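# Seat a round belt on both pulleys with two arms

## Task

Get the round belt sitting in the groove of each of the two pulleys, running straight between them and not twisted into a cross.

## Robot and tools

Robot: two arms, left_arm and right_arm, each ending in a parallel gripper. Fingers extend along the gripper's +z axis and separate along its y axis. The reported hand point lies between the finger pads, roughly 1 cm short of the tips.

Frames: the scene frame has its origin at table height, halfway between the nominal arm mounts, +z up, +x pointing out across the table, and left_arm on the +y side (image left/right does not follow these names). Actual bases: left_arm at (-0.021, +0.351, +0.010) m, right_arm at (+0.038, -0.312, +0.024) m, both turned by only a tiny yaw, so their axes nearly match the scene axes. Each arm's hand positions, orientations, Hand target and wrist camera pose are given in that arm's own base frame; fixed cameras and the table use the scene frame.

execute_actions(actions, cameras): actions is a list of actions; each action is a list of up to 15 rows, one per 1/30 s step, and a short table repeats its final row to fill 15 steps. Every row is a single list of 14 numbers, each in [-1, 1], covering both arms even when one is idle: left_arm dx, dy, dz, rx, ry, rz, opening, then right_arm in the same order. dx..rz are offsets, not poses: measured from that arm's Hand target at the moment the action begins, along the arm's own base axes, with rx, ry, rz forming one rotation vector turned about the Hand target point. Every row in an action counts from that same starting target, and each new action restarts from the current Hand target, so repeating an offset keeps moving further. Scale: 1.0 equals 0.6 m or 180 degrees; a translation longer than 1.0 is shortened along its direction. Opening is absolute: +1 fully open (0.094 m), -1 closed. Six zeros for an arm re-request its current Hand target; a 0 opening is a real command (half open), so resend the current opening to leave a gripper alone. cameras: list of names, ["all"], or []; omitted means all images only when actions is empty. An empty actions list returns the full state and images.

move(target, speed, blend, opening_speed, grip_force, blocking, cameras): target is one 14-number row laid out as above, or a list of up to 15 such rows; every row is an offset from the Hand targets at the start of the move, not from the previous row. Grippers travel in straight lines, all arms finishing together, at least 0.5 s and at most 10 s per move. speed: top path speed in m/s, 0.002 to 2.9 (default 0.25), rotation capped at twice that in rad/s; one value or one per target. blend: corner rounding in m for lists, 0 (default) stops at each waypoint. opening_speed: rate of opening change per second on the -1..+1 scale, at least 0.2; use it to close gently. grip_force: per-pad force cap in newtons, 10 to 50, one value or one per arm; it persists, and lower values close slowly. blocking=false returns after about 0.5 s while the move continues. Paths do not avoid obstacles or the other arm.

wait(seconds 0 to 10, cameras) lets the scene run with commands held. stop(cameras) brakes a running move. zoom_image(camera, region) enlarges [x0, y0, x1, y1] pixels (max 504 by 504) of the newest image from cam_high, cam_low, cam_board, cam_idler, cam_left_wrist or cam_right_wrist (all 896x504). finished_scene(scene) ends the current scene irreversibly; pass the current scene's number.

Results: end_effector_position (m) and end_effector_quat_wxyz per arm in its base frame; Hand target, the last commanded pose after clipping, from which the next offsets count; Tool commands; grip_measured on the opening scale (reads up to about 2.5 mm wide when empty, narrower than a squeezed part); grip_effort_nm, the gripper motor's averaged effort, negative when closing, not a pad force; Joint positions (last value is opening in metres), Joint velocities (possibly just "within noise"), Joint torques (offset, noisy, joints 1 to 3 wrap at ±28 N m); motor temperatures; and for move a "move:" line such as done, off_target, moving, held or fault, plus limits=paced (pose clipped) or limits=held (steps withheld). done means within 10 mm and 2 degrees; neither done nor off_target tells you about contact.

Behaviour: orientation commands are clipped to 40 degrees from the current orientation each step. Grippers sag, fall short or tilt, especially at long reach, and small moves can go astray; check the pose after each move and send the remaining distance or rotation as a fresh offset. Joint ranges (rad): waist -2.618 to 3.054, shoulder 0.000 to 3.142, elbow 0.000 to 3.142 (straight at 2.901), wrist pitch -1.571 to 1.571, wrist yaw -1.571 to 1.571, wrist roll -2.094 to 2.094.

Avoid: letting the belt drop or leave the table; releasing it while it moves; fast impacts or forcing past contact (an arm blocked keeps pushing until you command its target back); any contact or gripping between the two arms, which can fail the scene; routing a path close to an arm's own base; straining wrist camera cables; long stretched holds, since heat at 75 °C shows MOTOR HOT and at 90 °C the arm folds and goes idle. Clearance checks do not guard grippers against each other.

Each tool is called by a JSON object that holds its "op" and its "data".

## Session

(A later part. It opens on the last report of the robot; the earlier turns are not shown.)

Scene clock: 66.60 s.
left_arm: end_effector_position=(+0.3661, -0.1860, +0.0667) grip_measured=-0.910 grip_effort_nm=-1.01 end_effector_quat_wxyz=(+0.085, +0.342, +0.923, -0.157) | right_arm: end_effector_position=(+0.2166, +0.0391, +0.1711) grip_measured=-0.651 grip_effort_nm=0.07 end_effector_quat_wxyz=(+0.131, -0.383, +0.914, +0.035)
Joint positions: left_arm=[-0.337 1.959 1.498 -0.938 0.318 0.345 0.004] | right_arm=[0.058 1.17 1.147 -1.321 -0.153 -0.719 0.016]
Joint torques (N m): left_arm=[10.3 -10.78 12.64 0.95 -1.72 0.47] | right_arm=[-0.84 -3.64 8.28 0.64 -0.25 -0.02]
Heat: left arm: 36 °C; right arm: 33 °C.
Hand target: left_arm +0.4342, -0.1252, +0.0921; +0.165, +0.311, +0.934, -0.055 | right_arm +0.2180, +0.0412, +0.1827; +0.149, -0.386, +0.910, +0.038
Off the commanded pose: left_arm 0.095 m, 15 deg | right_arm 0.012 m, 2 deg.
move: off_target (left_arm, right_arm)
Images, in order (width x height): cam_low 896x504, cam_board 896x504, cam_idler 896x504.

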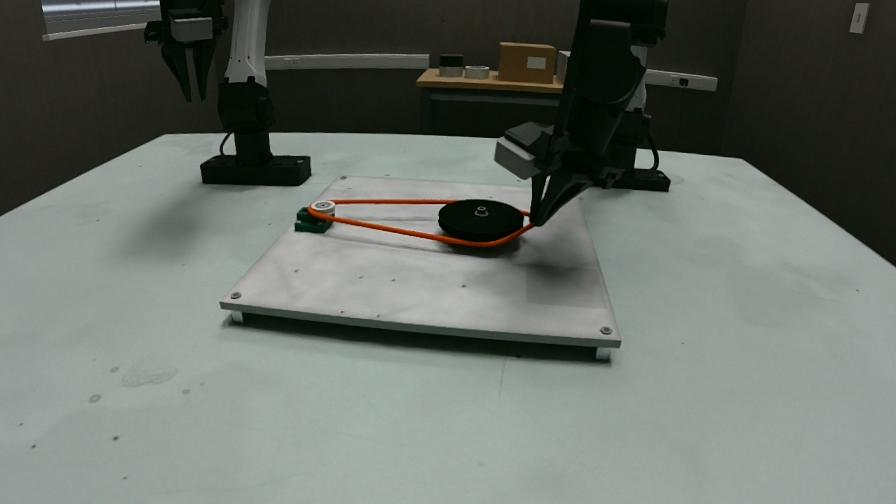

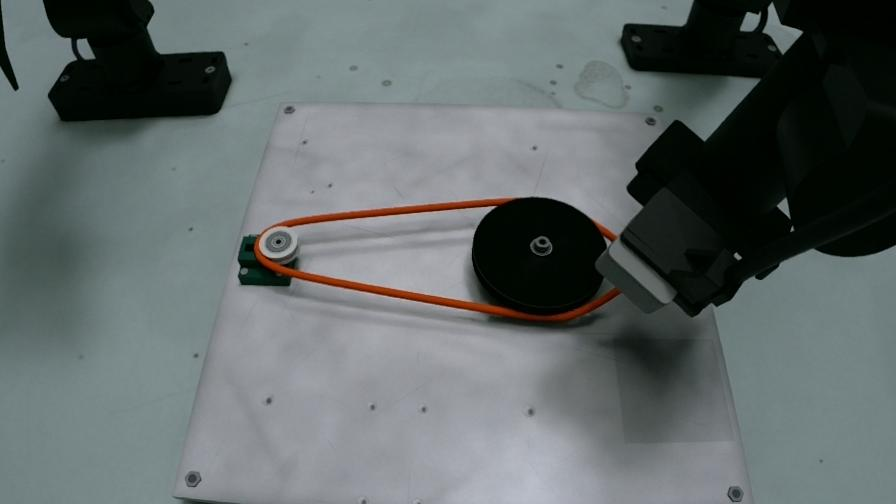

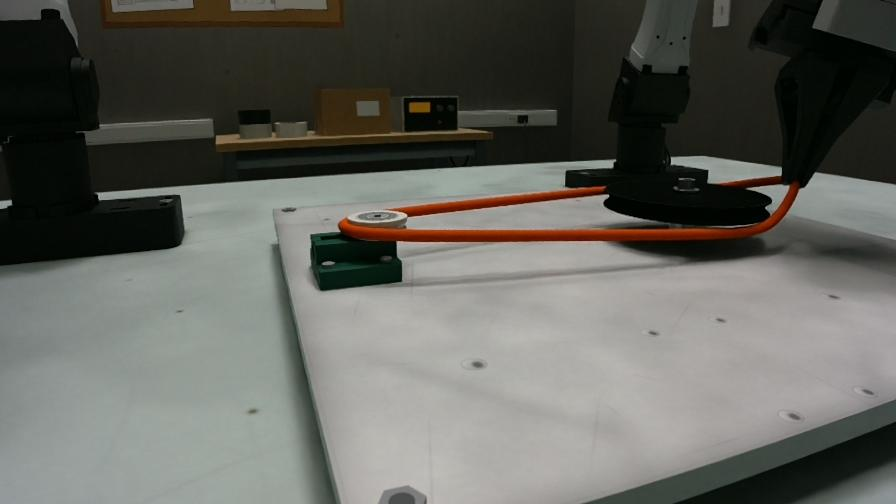

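{"op": "move", "data": {"target": [0.04,0.09,0.03,0,0,0,-1,0,0,0,0,0,0,-0.65], "speed": 0.06, "cameras": ["cam_idler","cam_low","cam_board"]}}

{"op": "zoom_image", "data": {"camera": "cam_idler", "region": [580, 130, 820, 270]}}

{"op": "zoom_image", "data": {"camera": "cam_low", "region": [420, 170, 560, 260]}}

{"op": "zoom_image", "data": {"camera": "cam_board", "region": [220, 160, 660, 380]}}

Scene clock: 69.17 s.
left_arm: end_effector_position=(+0.3633, -0.1789, +0.0742) grip_measured=-0.911 grip_effort_nm=-1.01 end_effector_quat_wxyz=(+0.060, +0.352, +0.909, -0.215) | right_arm: end_effector_position=(+0.2166, +0.0391, +0.1711) grip_measured=-0.651 grip_effort_nm=0.07 end_effector_quat_wxyz=(+0.131, -0.383, +0.914, +0.035)
Joint positions: left_arm=[-0.272 2.006 1.572 -1.054 0.443 0.448 0.004] | right_arm=[0.058 1.17 1.147 -1.321 -0.153 -0.719 0.016]
Joint torques (N m): left_arm=[17.09 -13.68 15.39 0.74 -2.58 0.57] | right_arm=[-0.75 -3.49 8.27 0.64 -0.33 -0.01]
Heat: left arm: 37 °C; right arm: 33 °C.
Hand target: left_arm +0.4582, -0.0711, +0.1101; +0.165, +0.311, +0.934, -0.055 | right_arm +0.2180, +0.0412, +0.1827; +0.149, -0.386, +0.910, +0.038
Off the commanded pose: left_arm 0.148 m, 23 deg | right_arm 0.012 m, 2 deg.
move: off_target (left_arm, right_arm)
Images, in order (width x height): cam_low 896x504, cam_board 896x504, cam_idler 896x504.

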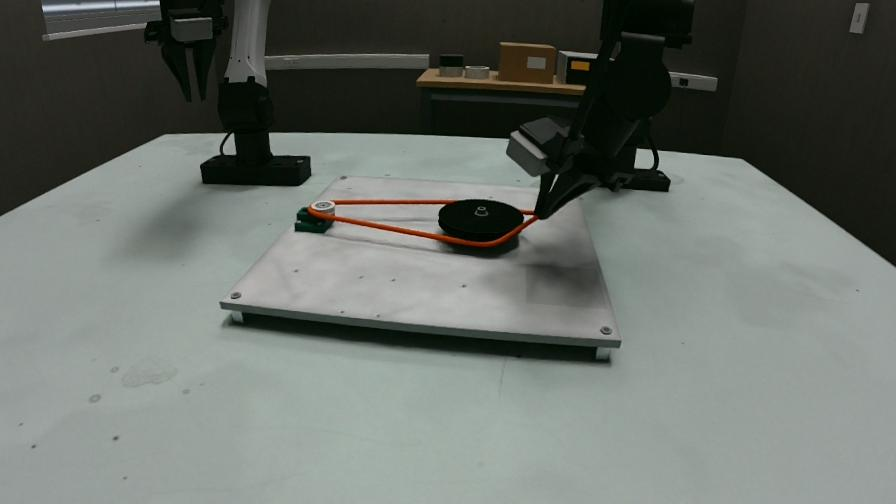

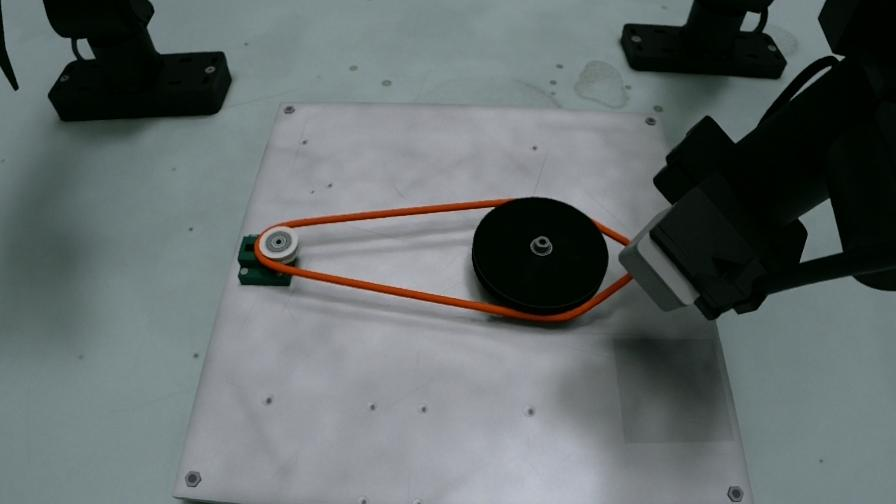

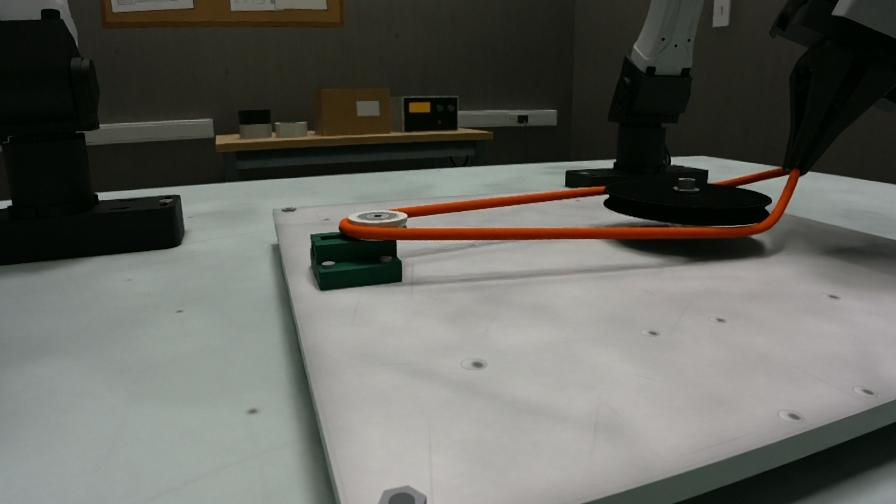

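Scaled by 2.100 from the camera's 896x504 image, which has a finer 1280x720 frame.

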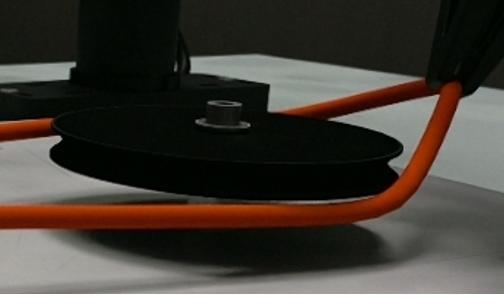

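Scaled by 3.600 from the camera's 896x504 image, which has a finer 1280x720 frame.

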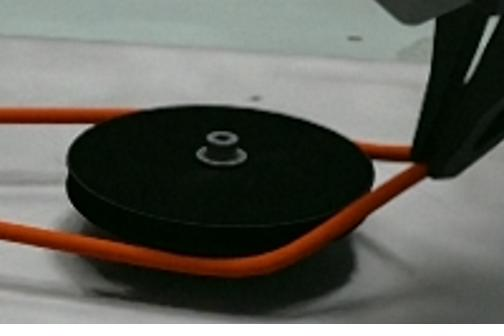

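Scaled by 1.145 from the camera's 896x504 image, which has a finer 1280x720 frame.

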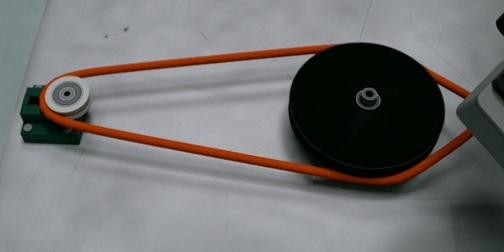

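{"op": "move", "data": {"target": [[-0.02,-0.14,0.04,0,0,0,-1,0,0,0,0,0,0,-0.65],[0.06,-0.09,0.06,0,0,0,-1,0,0,0,0,0,0,-0.65]], "speed": 0.06, "cameras": ["cam_idler","cam_low","cam_board"]}}

{"op": "zoom_image", "data": {"camera": "cam_idler", "region": [580, 130, 820, 270]}}

{"op": "zoom_image", "data": {"camera": "cam_low", "region": [420, 170, 560, 260]}}

{"op": "zoom_image", "data": {"camera": "cam_board", "region": [220, 160, 660, 380]}}

Scene clock: 73.77 s.
left_arm: end_effector_position=(+0.3743, -0.1960, +0.1104) grip_measured=-0.913 grip_effort_nm=-1.01 end_effector_quat_wxyz=(-0.014, +0.344, +0.923, -0.173) | right_arm: end_effector_position=(+0.2166, +0.0391, +0.1711) grip_measured=-0.651 grip_effort_nm=0.07 end_effector_quat_wxyz=(+0.131, -0.383, +0.914, +0.035)
Joint positions: left_arm=[-0.342 2.199 2.041 -1.448 0.347 0.378 0.004] | right_arm=[0.058 1.17 1.147 -1.321 -0.153 -0.719 0.016]
Joint torques (N m): left_arm=[13.97 -13.97 15.68 1.82 -2.06 0.26] | right_arm=[-0.88 -3.54 8.21 0.68 -0.32 -0.03]
Motor temperatures (°C): left_arm=[30 40 36 32 27 25 29] | right_arm=[26 33 34 28 26 27 26]
Heat: left arm: 40 °C; right arm: 34 °C.
Hand target: left_arm +0.4941, -0.1251, +0.1460; +0.165, +0.311, +0.934, -0.055 | right_arm +0.2180, +0.0412, +0.1827; +0.149, -0.386, +0.910, +0.038
Off the commanded pose: left_arm 0.144 m, 25 deg | right_arm 0.012 m, 2 deg.
move: off_target (left_arm, right_arm)
Images, in order (width x height): cam_low 896x504, cam_board 896x504, cam_idler 896x504.

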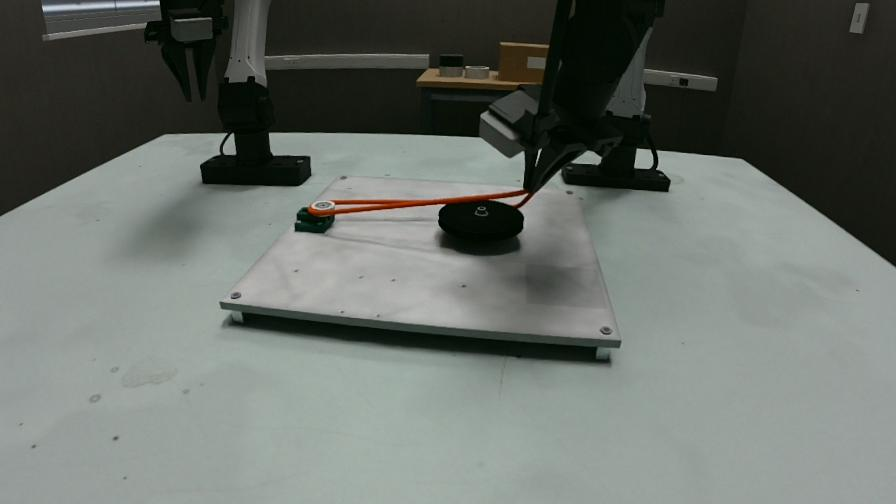

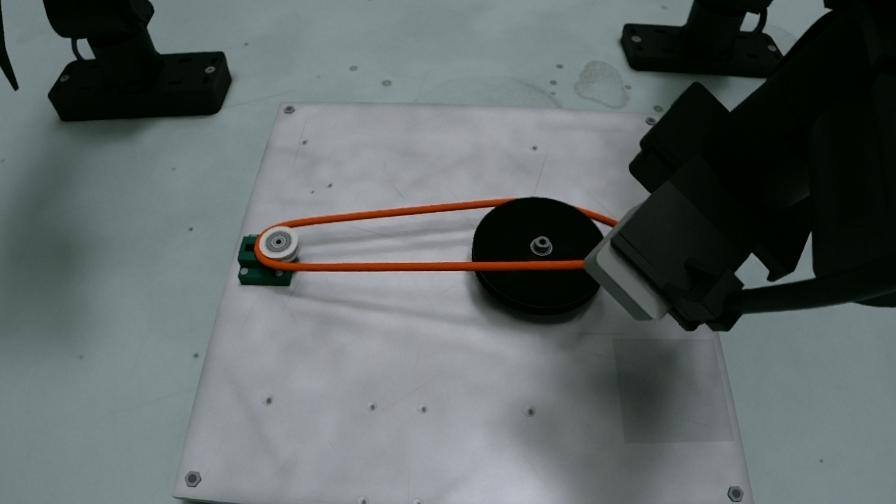

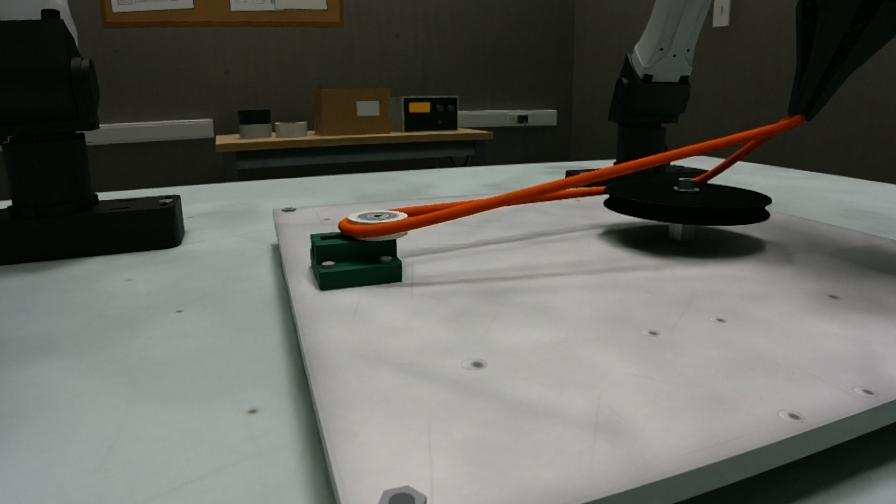

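Scaled by 2.100 from the camera's 896x504 image, which has a finer 1280x720 frame.

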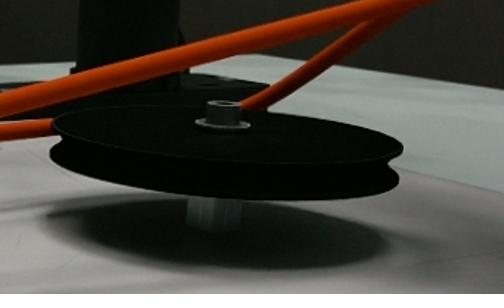

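Scaled by 3.600 from the camera's 896x504 image, which has a finer 1280x720 frame.

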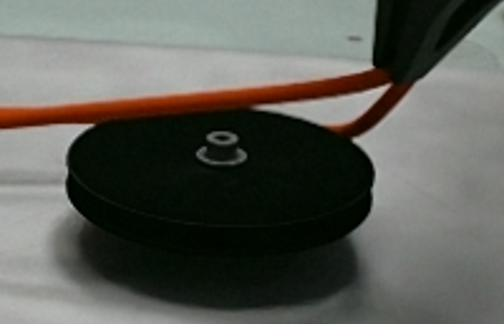

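Scaled by 1.145 from the camera's 896x504 image, which has a finer 1280x720 frame.

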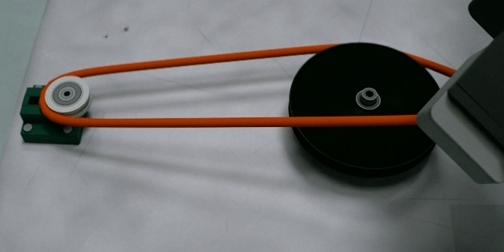

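{"op": "move", "data": {"target": [[-0.13,-0.15,-0.06,0,0,0,-1,0,0,0,0,0,0,-0.65],[-0.13,-0.155,-0.13,0,0,0,-1,0,0,0,0,0,0,-0.65]], "speed": 0.08, "cameras": ["cam_idler","cam_low","cam_board"]}}

{"op": "zoom_image", "data": {"camera": "cam_idler", "region": [580, 130, 820, 270]}}

{"op": "zoom_image", "data": {"camera": "cam_low", "region": [420, 170, 560, 260]}}

Scene clock: 77.60 s.
left_arm: end_effector_position=(+0.3908, -0.2253, +0.0585) grip_measured=-0.913 grip_effort_nm=-1.01 end_effector_quat_wxyz=(+0.111, +0.327, +0.934, -0.085) | right_arm: end_effector_position=(+0.2166, +0.0391, +0.1711) grip_measured=-0.651 grip_effort_nm=0.07 end_effector_quat_wxyz=(+0.131, -0.383, +0.914, +0.035)
Joint positions: left_arm=[-0.47 2.057 1.62 -0.889 0.137 0.187 0.004] | right_arm=[0.058 1.17 1.147 -1.321 -0.153 -0.719 0.016]
Joint torques (N m): left_arm=[1.21 -11.14 5.24 1.55 -0.64 -0.09] | right_arm=[-0.85 -3.55 8.18 0.64 -0.27 -0.02]
Heat: left arm: 42 °C; right arm: 34 °C.
Hand target: left_arm +0.4161, -0.2181, +0.0679; +0.165, +0.311, +0.934, -0.055 | right_arm +0.2180, +0.0412, +0.1827; +0.149, -0.386, +0.910, +0.038
Off the commanded pose: left_arm 0.028 m, 7 deg | right_arm 0.012 m, 2 deg.
move: off_target (left_arm, right_arm)
Images, in order (width x height): cam_low 896x504, cam_board 896x504, cam_idler 896x504.

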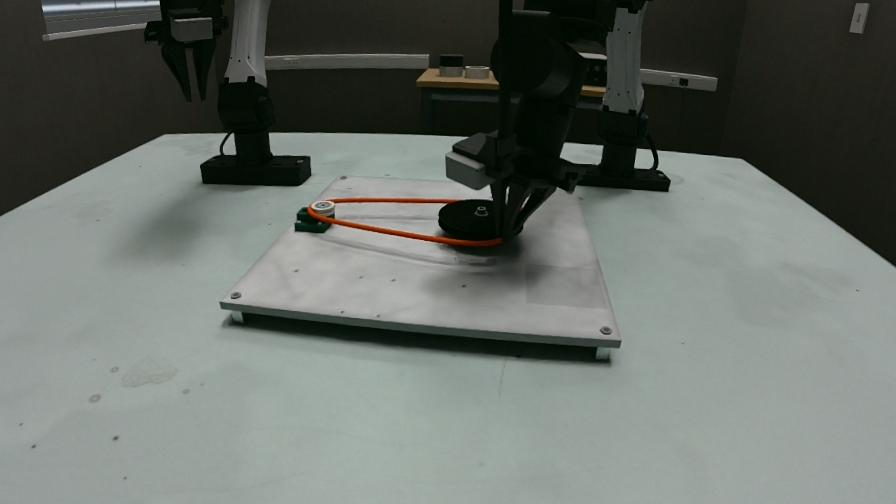

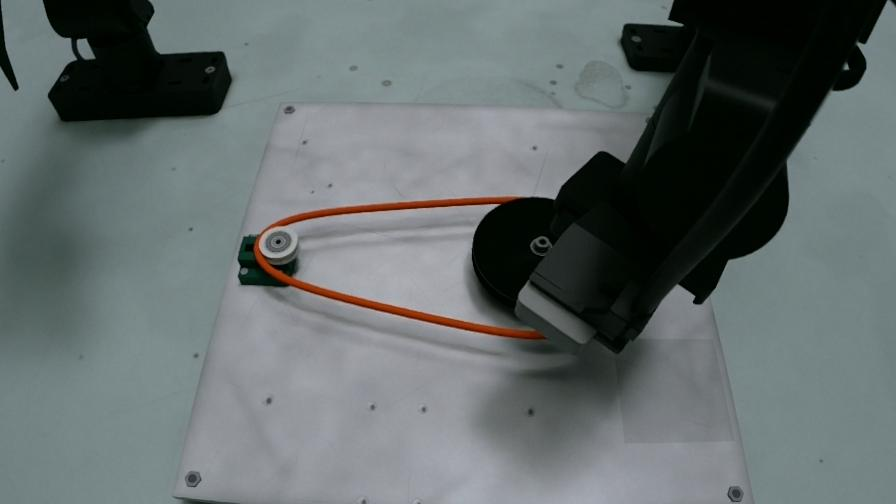

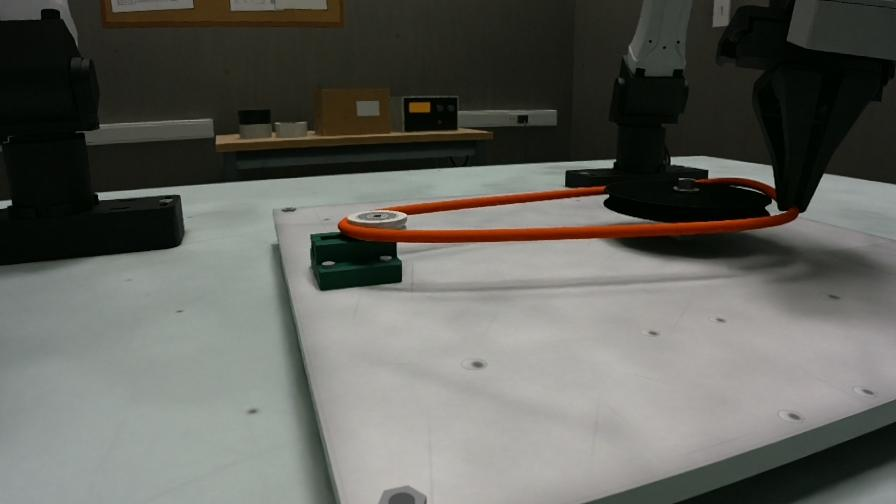

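Scaled by 2.100 from the camera's 896x504 image, which has a finer 1280x720 frame.

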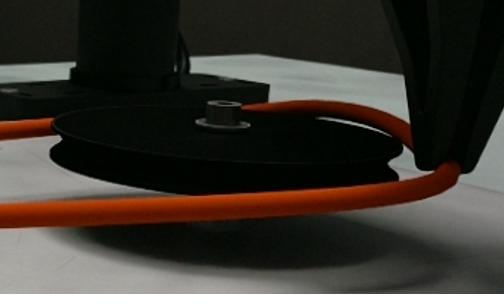

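Scaled by 3.600 from the camera's 896x504 image, which has a finer 1280x720 frame.

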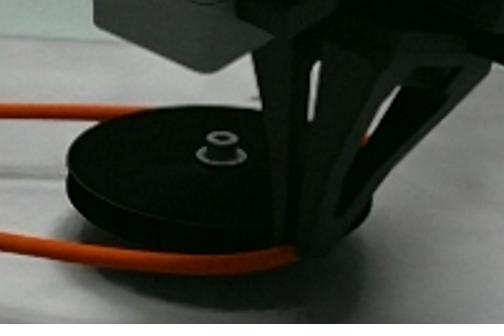

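{"op": "move", "data": {"target": [[0.01,0.03,0.0,0,0,0,-1,0,0,0,0,0,0,-0.65],[0.02,0.1,0.005,0,0,0,-1,0,0,0,0,0,0,-0.65]], "speed": 0.08, "cameras": ["cam_idler","cam_low","cam_board"]}}

{"op": "zoom_image", "data": {"camera": "cam_idler", "region": [580, 130, 820, 270]}}

{"op": "zoom_image", "data": {"camera": "cam_low", "region": [420, 170, 560, 260]}}

{"op": "zoom_image", "data": {"camera": "cam_board", "region": [220, 160, 660, 380]}}

Scene clock: 80.33 s.
left_arm: end_effector_position=(+0.3827, -0.1986, +0.0547) grip_measured=-0.913 grip_effort_nm=-1.01 end_effector_quat_wxyz=(+0.091, +0.336, +0.929, -0.124) | right_arm: end_effector_position=(+0.2166, +0.0391, +0.1711) grip_measured=-0.651 grip_effort_nm=0.07 end_effector_quat_wxyz=(+0.131, -0.383, +0.914, +0.035)
Joint positions: left_arm=[-0.382 2.027 1.557 -0.905 0.24 0.287 0.004] | right_arm=[0.058 1.17 1.147 -1.321 -0.153 -0.719 0.016]
Joint torques (N m): left_arm=[6.78 -12.57 6.06 1.42 -1.21 0.32] | right_arm=[-0.83 -3.38 8.1 0.63 -0.27 0.05]
Heat: left arm: 43 °C; right arm: 35 °C.
Hand target: left_arm +0.4282, -0.1581, +0.0709; +0.165, +0.311, +0.934, -0.055 | right_arm +0.2180, +0.0412, +0.1827; +0.149, -0.386, +0.910, +0.038
Off the commanded pose: left_arm 0.063 m, 12 deg | right_arm 0.012 m, 2 deg.
move: off_target (left_arm, right_arm)
Images, in order (width x height): cam_low 896x504, cam_board 896x504, cam_idler 896x504.

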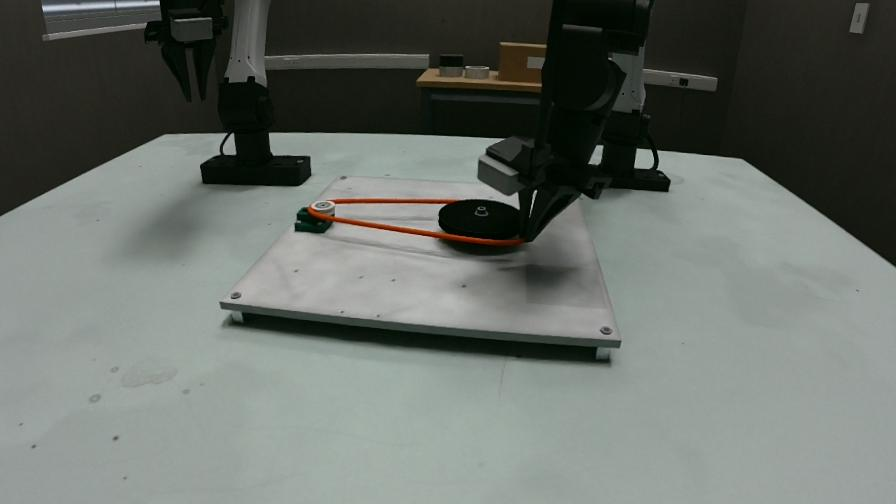

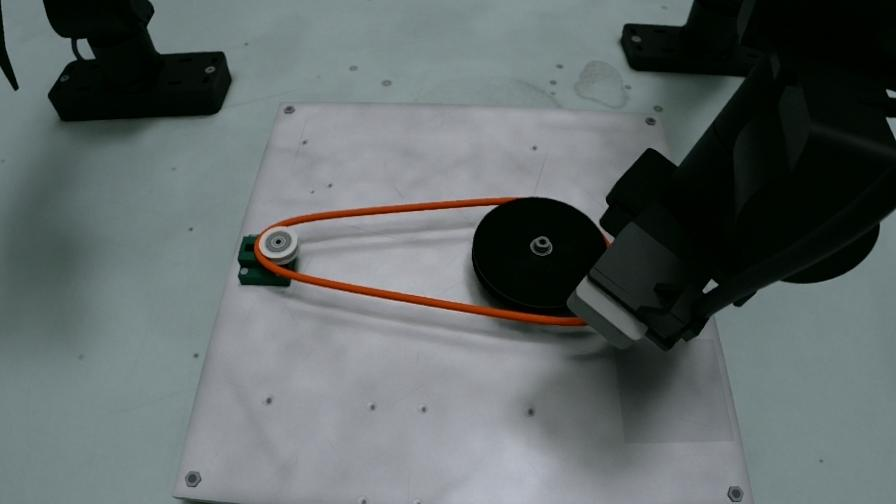

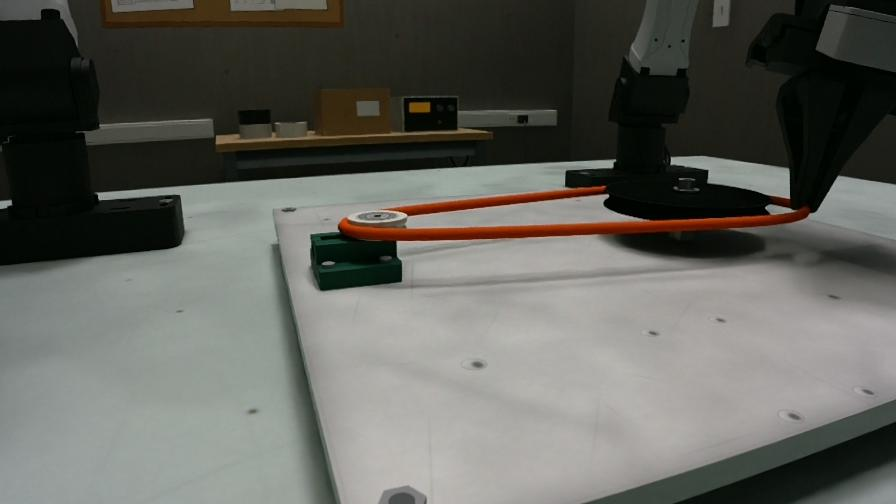

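Scaled by 2.100 from the camera's 896x504 image, which has a finer 1280x720 frame.

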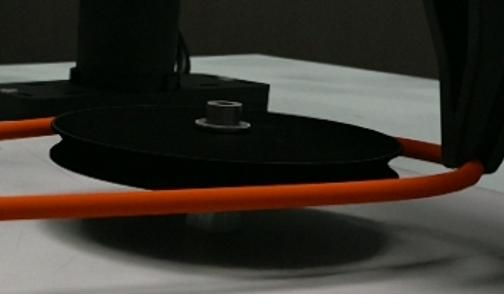

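Scaled by 3.600 from the camera's 896x504 image, which has a finer 1280x720 frame.

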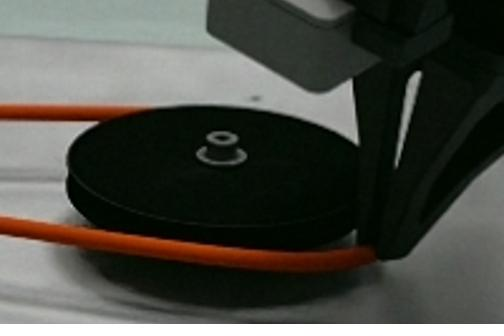

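Scaled by 1.145 from the camera's 896x504 image, which has a finer 1280x720 frame.

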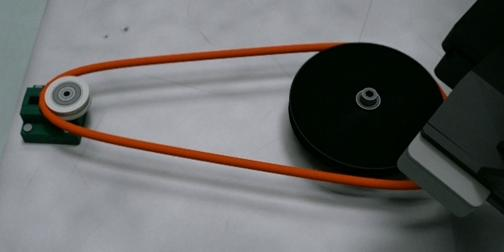

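{"op": "move", "data": {"target": [0.0,0.08,0.012,0,0,0,-1,0,0,0,0,0,0,-0.65], "speed": 0.08, "cameras": ["cam_idler","cam_low","cam_board"]}}

{"op": "zoom_image", "data": {"camera": "cam_idler", "region": [580, 130, 820, 270]}}

{"op": "zoom_image", "data": {"camera": "cam_low", "region": [420, 170, 560, 260]}}

{"op": "zoom_image", "data": {"camera": "cam_board", "region": [220, 160, 660, 380]}}

Scene clock: 82.20 s.
left_arm: end_effector_position=(+0.3714, -0.1843, +0.0632) grip_measured=-0.913 grip_effort_nm=-1.01 end_effector_quat_wxyz=(+0.084, +0.346, +0.917, -0.178) | right_arm: end_effector_position=(+0.2166, +0.0391, +0.1711) grip_measured=-0.651 grip_effort_nm=0.07 end_effector_quat_wxyz=(+0.131, -0.383, +0.914, +0.035)
Joint positions: left_arm=[-0.31 1.988 1.516 -0.94 0.365 0.382 0.004] | right_arm=[0.058 1.17 1.147 -1.321 -0.153 -0.719 0.016]
Joint torques (N m): left_arm=[10.86 -13.6 6.56 1.22 -2.05 0.41] | right_arm=[-0.84 -3.55 8.16 0.67 -0.26 0]
Heat: left arm: 44 °C; right arm: 35 °C.
Hand target: left_arm +0.4283, -0.1101, +0.0781; +0.165, +0.311, +0.934, -0.055 | right_arm +0.2180, +0.0412, +0.1827; +0.149, -0.386, +0.910, +0.038
Off the commanded pose: left_arm 0.095 m, 17 deg | right_arm 0.012 m, 2 deg.
move: off_target (left_arm, right_arm)
Images, in order (width x height): cam_low 896x504, cam_board 896x504, cam_idler 896x504.

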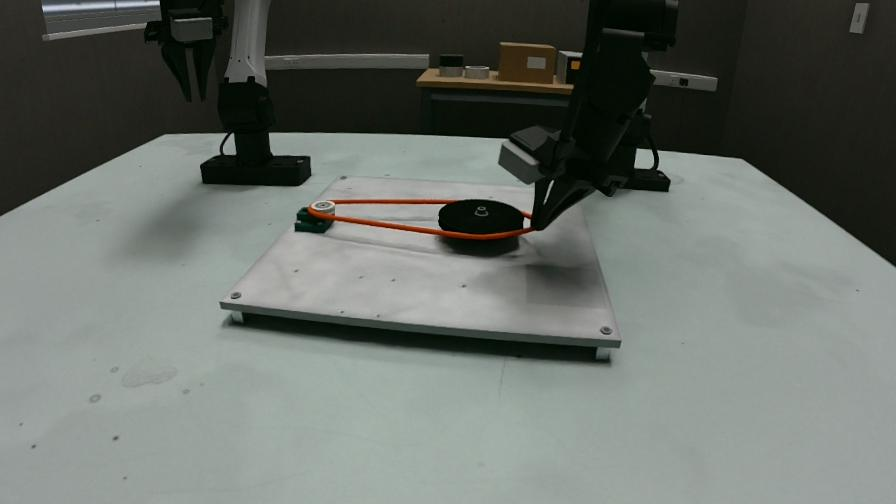

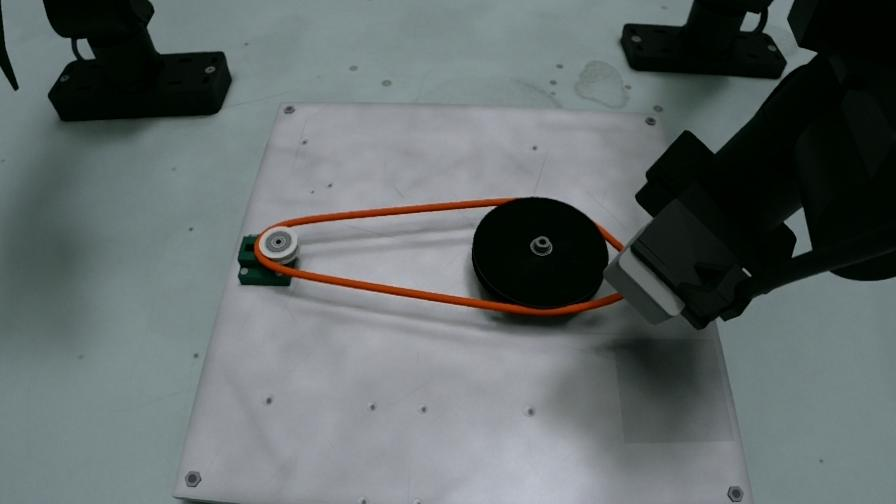

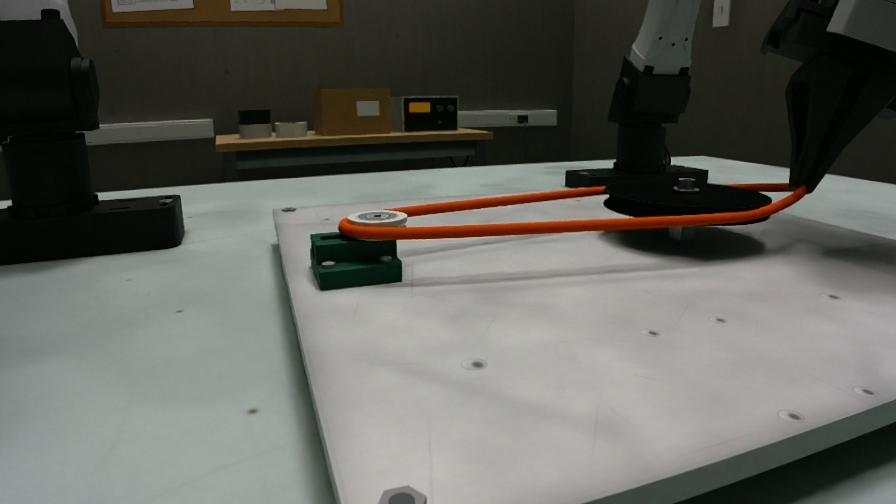

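Scaled by 2.100 from the camera's 896x504 image, which has a finer 1280x720 frame.

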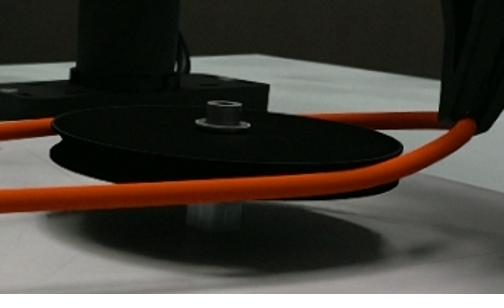

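Scaled by 3.600 from the camera's 896x504 image, which has a finer 1280x720 frame.

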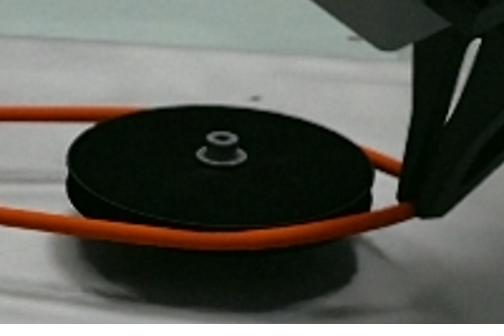

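Scaled by 1.145 from the camera's 896x504 image, which has a finer 1280x720 frame.

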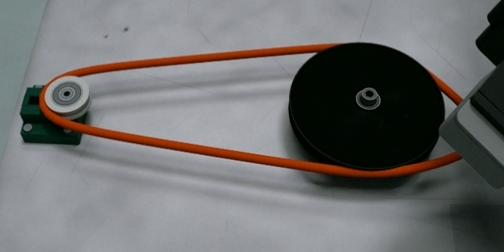

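{"op": "move", "data": {"target": [-0.095,-0.14,-0.035,0,0,0,-1,0,0,0,0,0,0,-0.65], "speed": 0.08, "cameras": ["cam_idler","cam_low","cam_board"]}}

{"op": "zoom_image", "data": {"camera": "cam_idler", "region": [580, 130, 820, 270]}}

{"op": "zoom_image", "data": {"camera": "cam_board", "region": [220, 160, 660, 380]}}

Scene clock: 84.93 s.
left_arm: end_effector_position=(+0.3636, -0.2023, +0.0484) grip_measured=-0.913 grip_effort_nm=-1.01 end_effector_quat_wxyz=(+0.142, +0.321, +0.933, -0.079) | right_arm: end_effector_position=(+0.2166, +0.0391, +0.1711) grip_measured=-0.651 grip_effort_nm=0.07 end_effector_quat_wxyz=(+0.131, -0.383, +0.914, +0.035)
Joint positions: left_arm=[-0.457 1.889 1.325 -0.702 0.121 0.186 0.004] | right_arm=[0.058 1.17 1.147 -1.321 -0.153 -0.719 0.016]
Joint torques (N m): left_arm=[0.31 -10.65 5.03 1.04 -0.47 -0.01] | right_arm=[-0.81 -3.54 8.17 0.65 -0.31 -0.01]
Heat: left arm: 44 °C; right arm: 35 °C.
Hand target: left_arm +0.3711, -0.1942, +0.0572; +0.165, +0.311, +0.934, -0.055 | right_arm +0.2180, +0.0412, +0.1827; +0.149, -0.386, +0.910, +0.038
Off the commanded pose: left_arm 0.014 m, 4 deg | right_arm 0.012 m, 2 deg.
move: off_target (left_arm, right_arm)
Images, in order (width x height): cam_low 896x504, cam_board 896x504, cam_idler 896x504.

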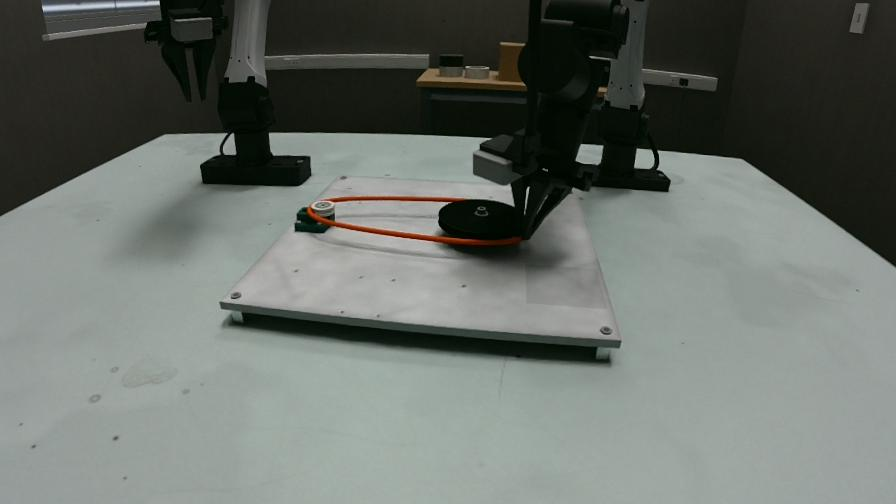

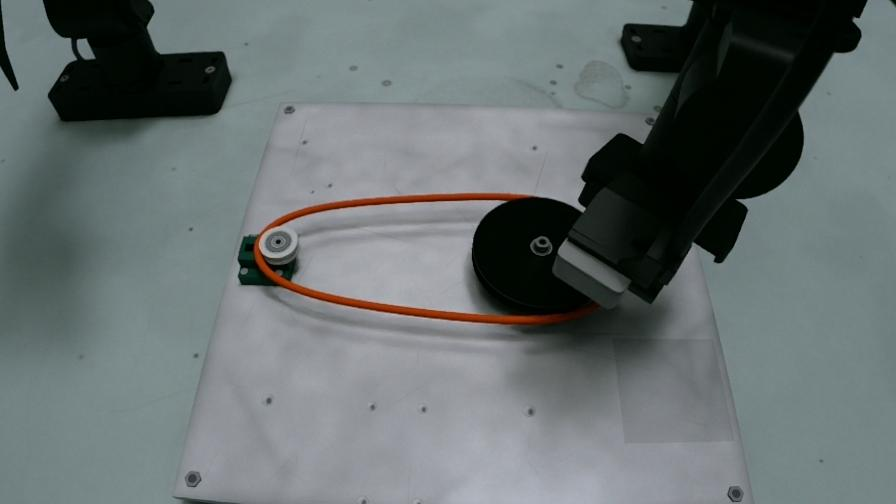

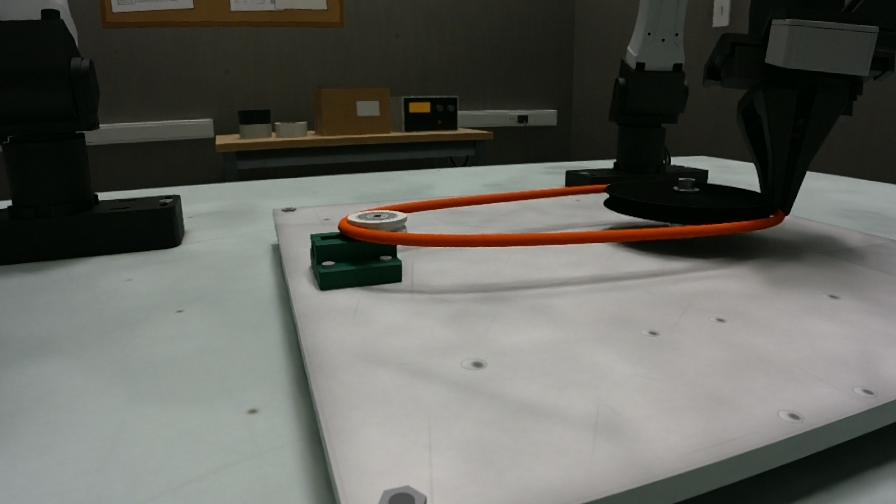

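Scaled by 2.100 from the camera's 896x504 image, which has a finer 1280x720 frame.

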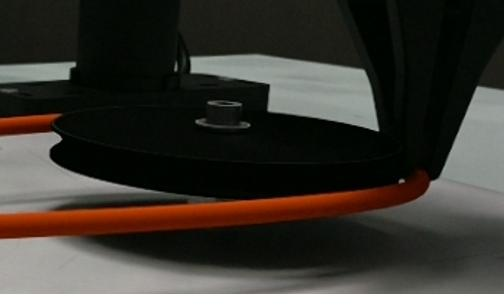

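Scaled by 1.145 from the camera's 896x504 image, which has a finer 1280x720 frame.

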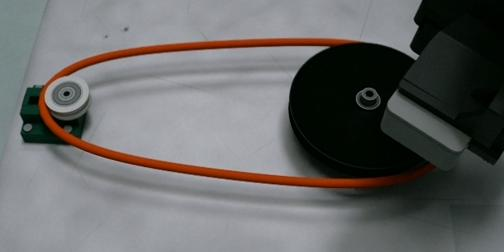

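{"op": "move", "data": {"target": [[0,0.01,0.022,0,0,0,-1,0,0,0,0,0,0,-0.65],[0,0.01,0.022,0,0,0,-0.75,0,0,0,0,0,0,-0.65],[-0.005,0.005,0.12,0,0,0,-0.7,0,0,0,0,0,0,-0.65]], "speed": 0.08, "opening_speed": 0.4, "cameras": ["cam_idler","cam_low","cam_board","cam_left_wrist"]}}

{"op": "zoom_image", "data": {"camera": "cam_idler", "region": [580, 130, 820, 270]}}

{"op": "zoom_image", "data": {"camera": "cam_low", "region": [420, 170, 560, 260]}}

Scene clock: 89.40 s.
left_arm: end_effector_position=(+0.3578, -0.1904, +0.1043) grip_measured=-0.702 grip_effort_nm=0.14 end_effector_quat_wxyz=(+0.131, +0.317, +0.938, -0.057) | right_arm: end_effector_position=(+0.2166, +0.0391, +0.1711) grip_measured=-0.651 grip_effort_nm=0.07 end_effector_quat_wxyz=(+0.131, -0.383, +0.914, +0.035)
Joint positions: left_arm=[-0.455 1.827 1.481 -0.95 0.079 0.186 0.014] | right_arm=[0.058 1.17 1.147 -1.321 -0.153 -0.719 0.016]
Joint torques (N m): left_arm=[0.44 -10.55 9.46 0.77 -0.05 0.03] | right_arm=[-0.65 -3.41 8.23 0.67 -0.26 0.01]
Heat: left arm: 44 °C; right arm: 36 °C.
Hand target: left_arm +0.3682, -0.1911, +0.1292; +0.165, +0.311, +0.934, -0.055 | right_arm +0.2180, +0.0412, +0.1827; +0.149, -0.386, +0.910, +0.038
Off the commanded pose: left_arm 0.027 m, 4 deg | right_arm 0.012 m, 2 deg.
move: off_target (left_arm, right_arm); target 2's new opening was sent with left_arm's hand 0.023 m and 4 deg from that target; target 3's new opening was sent with left_arm's hand 0.027 m and 4 deg from that target
camera_calibration:
cam_left_wrist: T_world_to_cam=[[-0.609283, -0.792666, 0.0213255, 0.0637703], [-0.783985, 0.606207, 0.133716, 0.422994], [-0.11892, 0.0647517, -0.99079, 0.244645], [0, 0, 0, 1]] pos_world=[0.399568, -0.221715, 0.184471]
Images, in order (width x height): cam_low 896x504, cam_board 896x504, cam_idler 896x504, cam_left_wrist 896x504.

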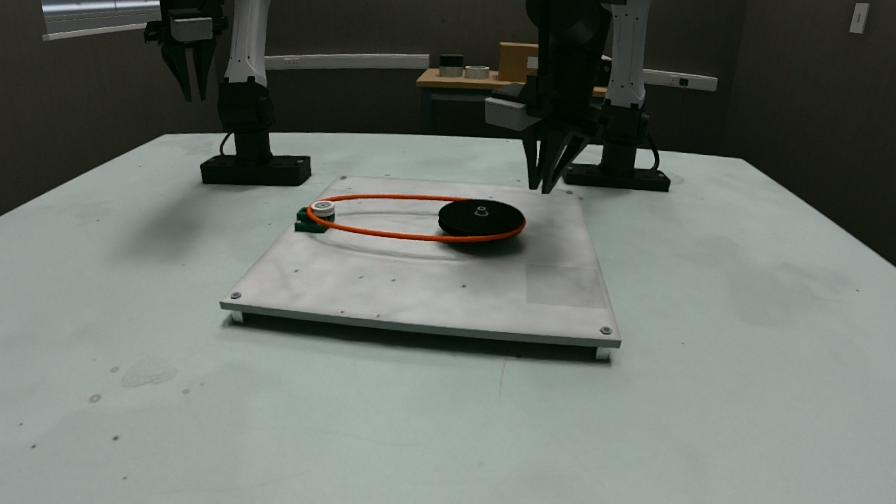

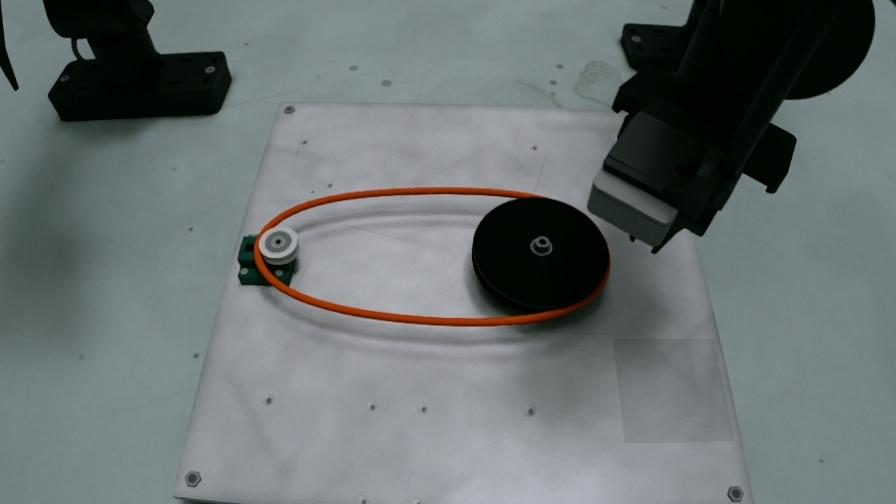

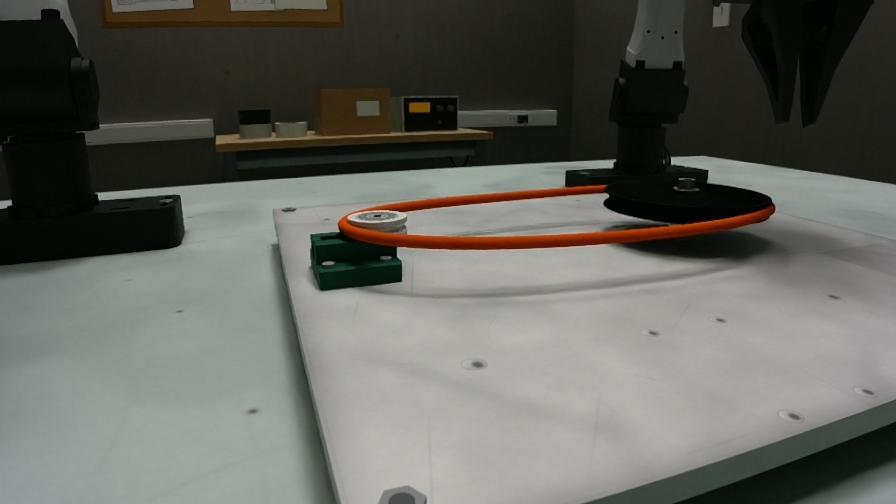

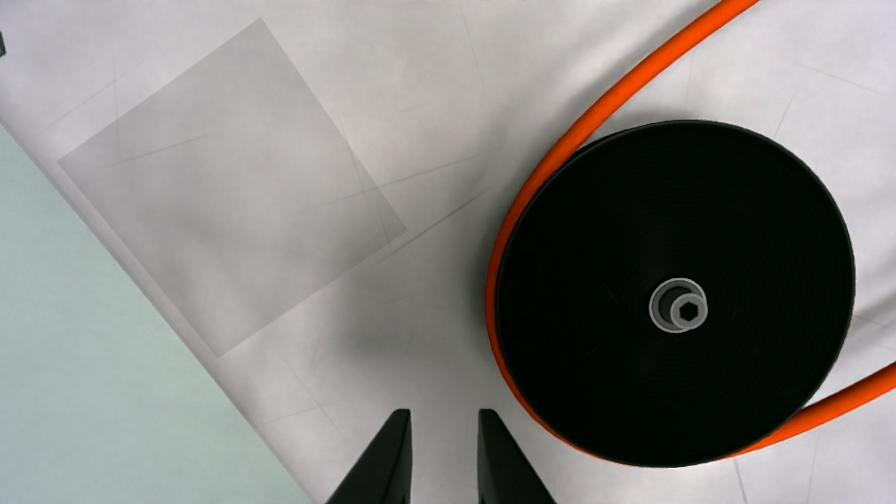

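Scaled by 2.100 from the camera's 896x504 image, which has a finer 1280x720 frame.

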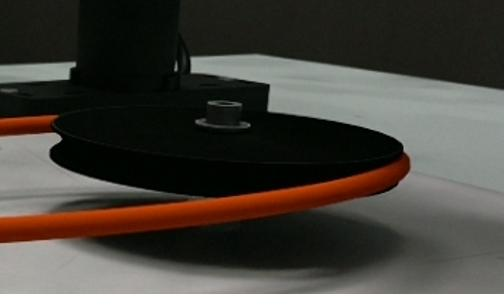

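Scaled by 3.600 from the camera's 896x504 image, which has a finer 1280x720 frame.

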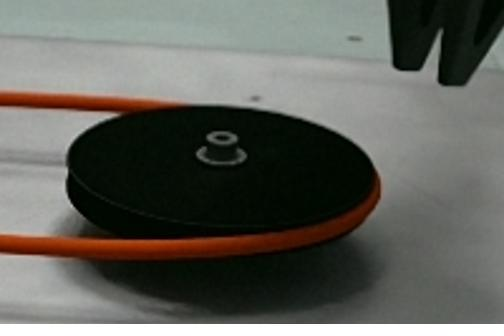

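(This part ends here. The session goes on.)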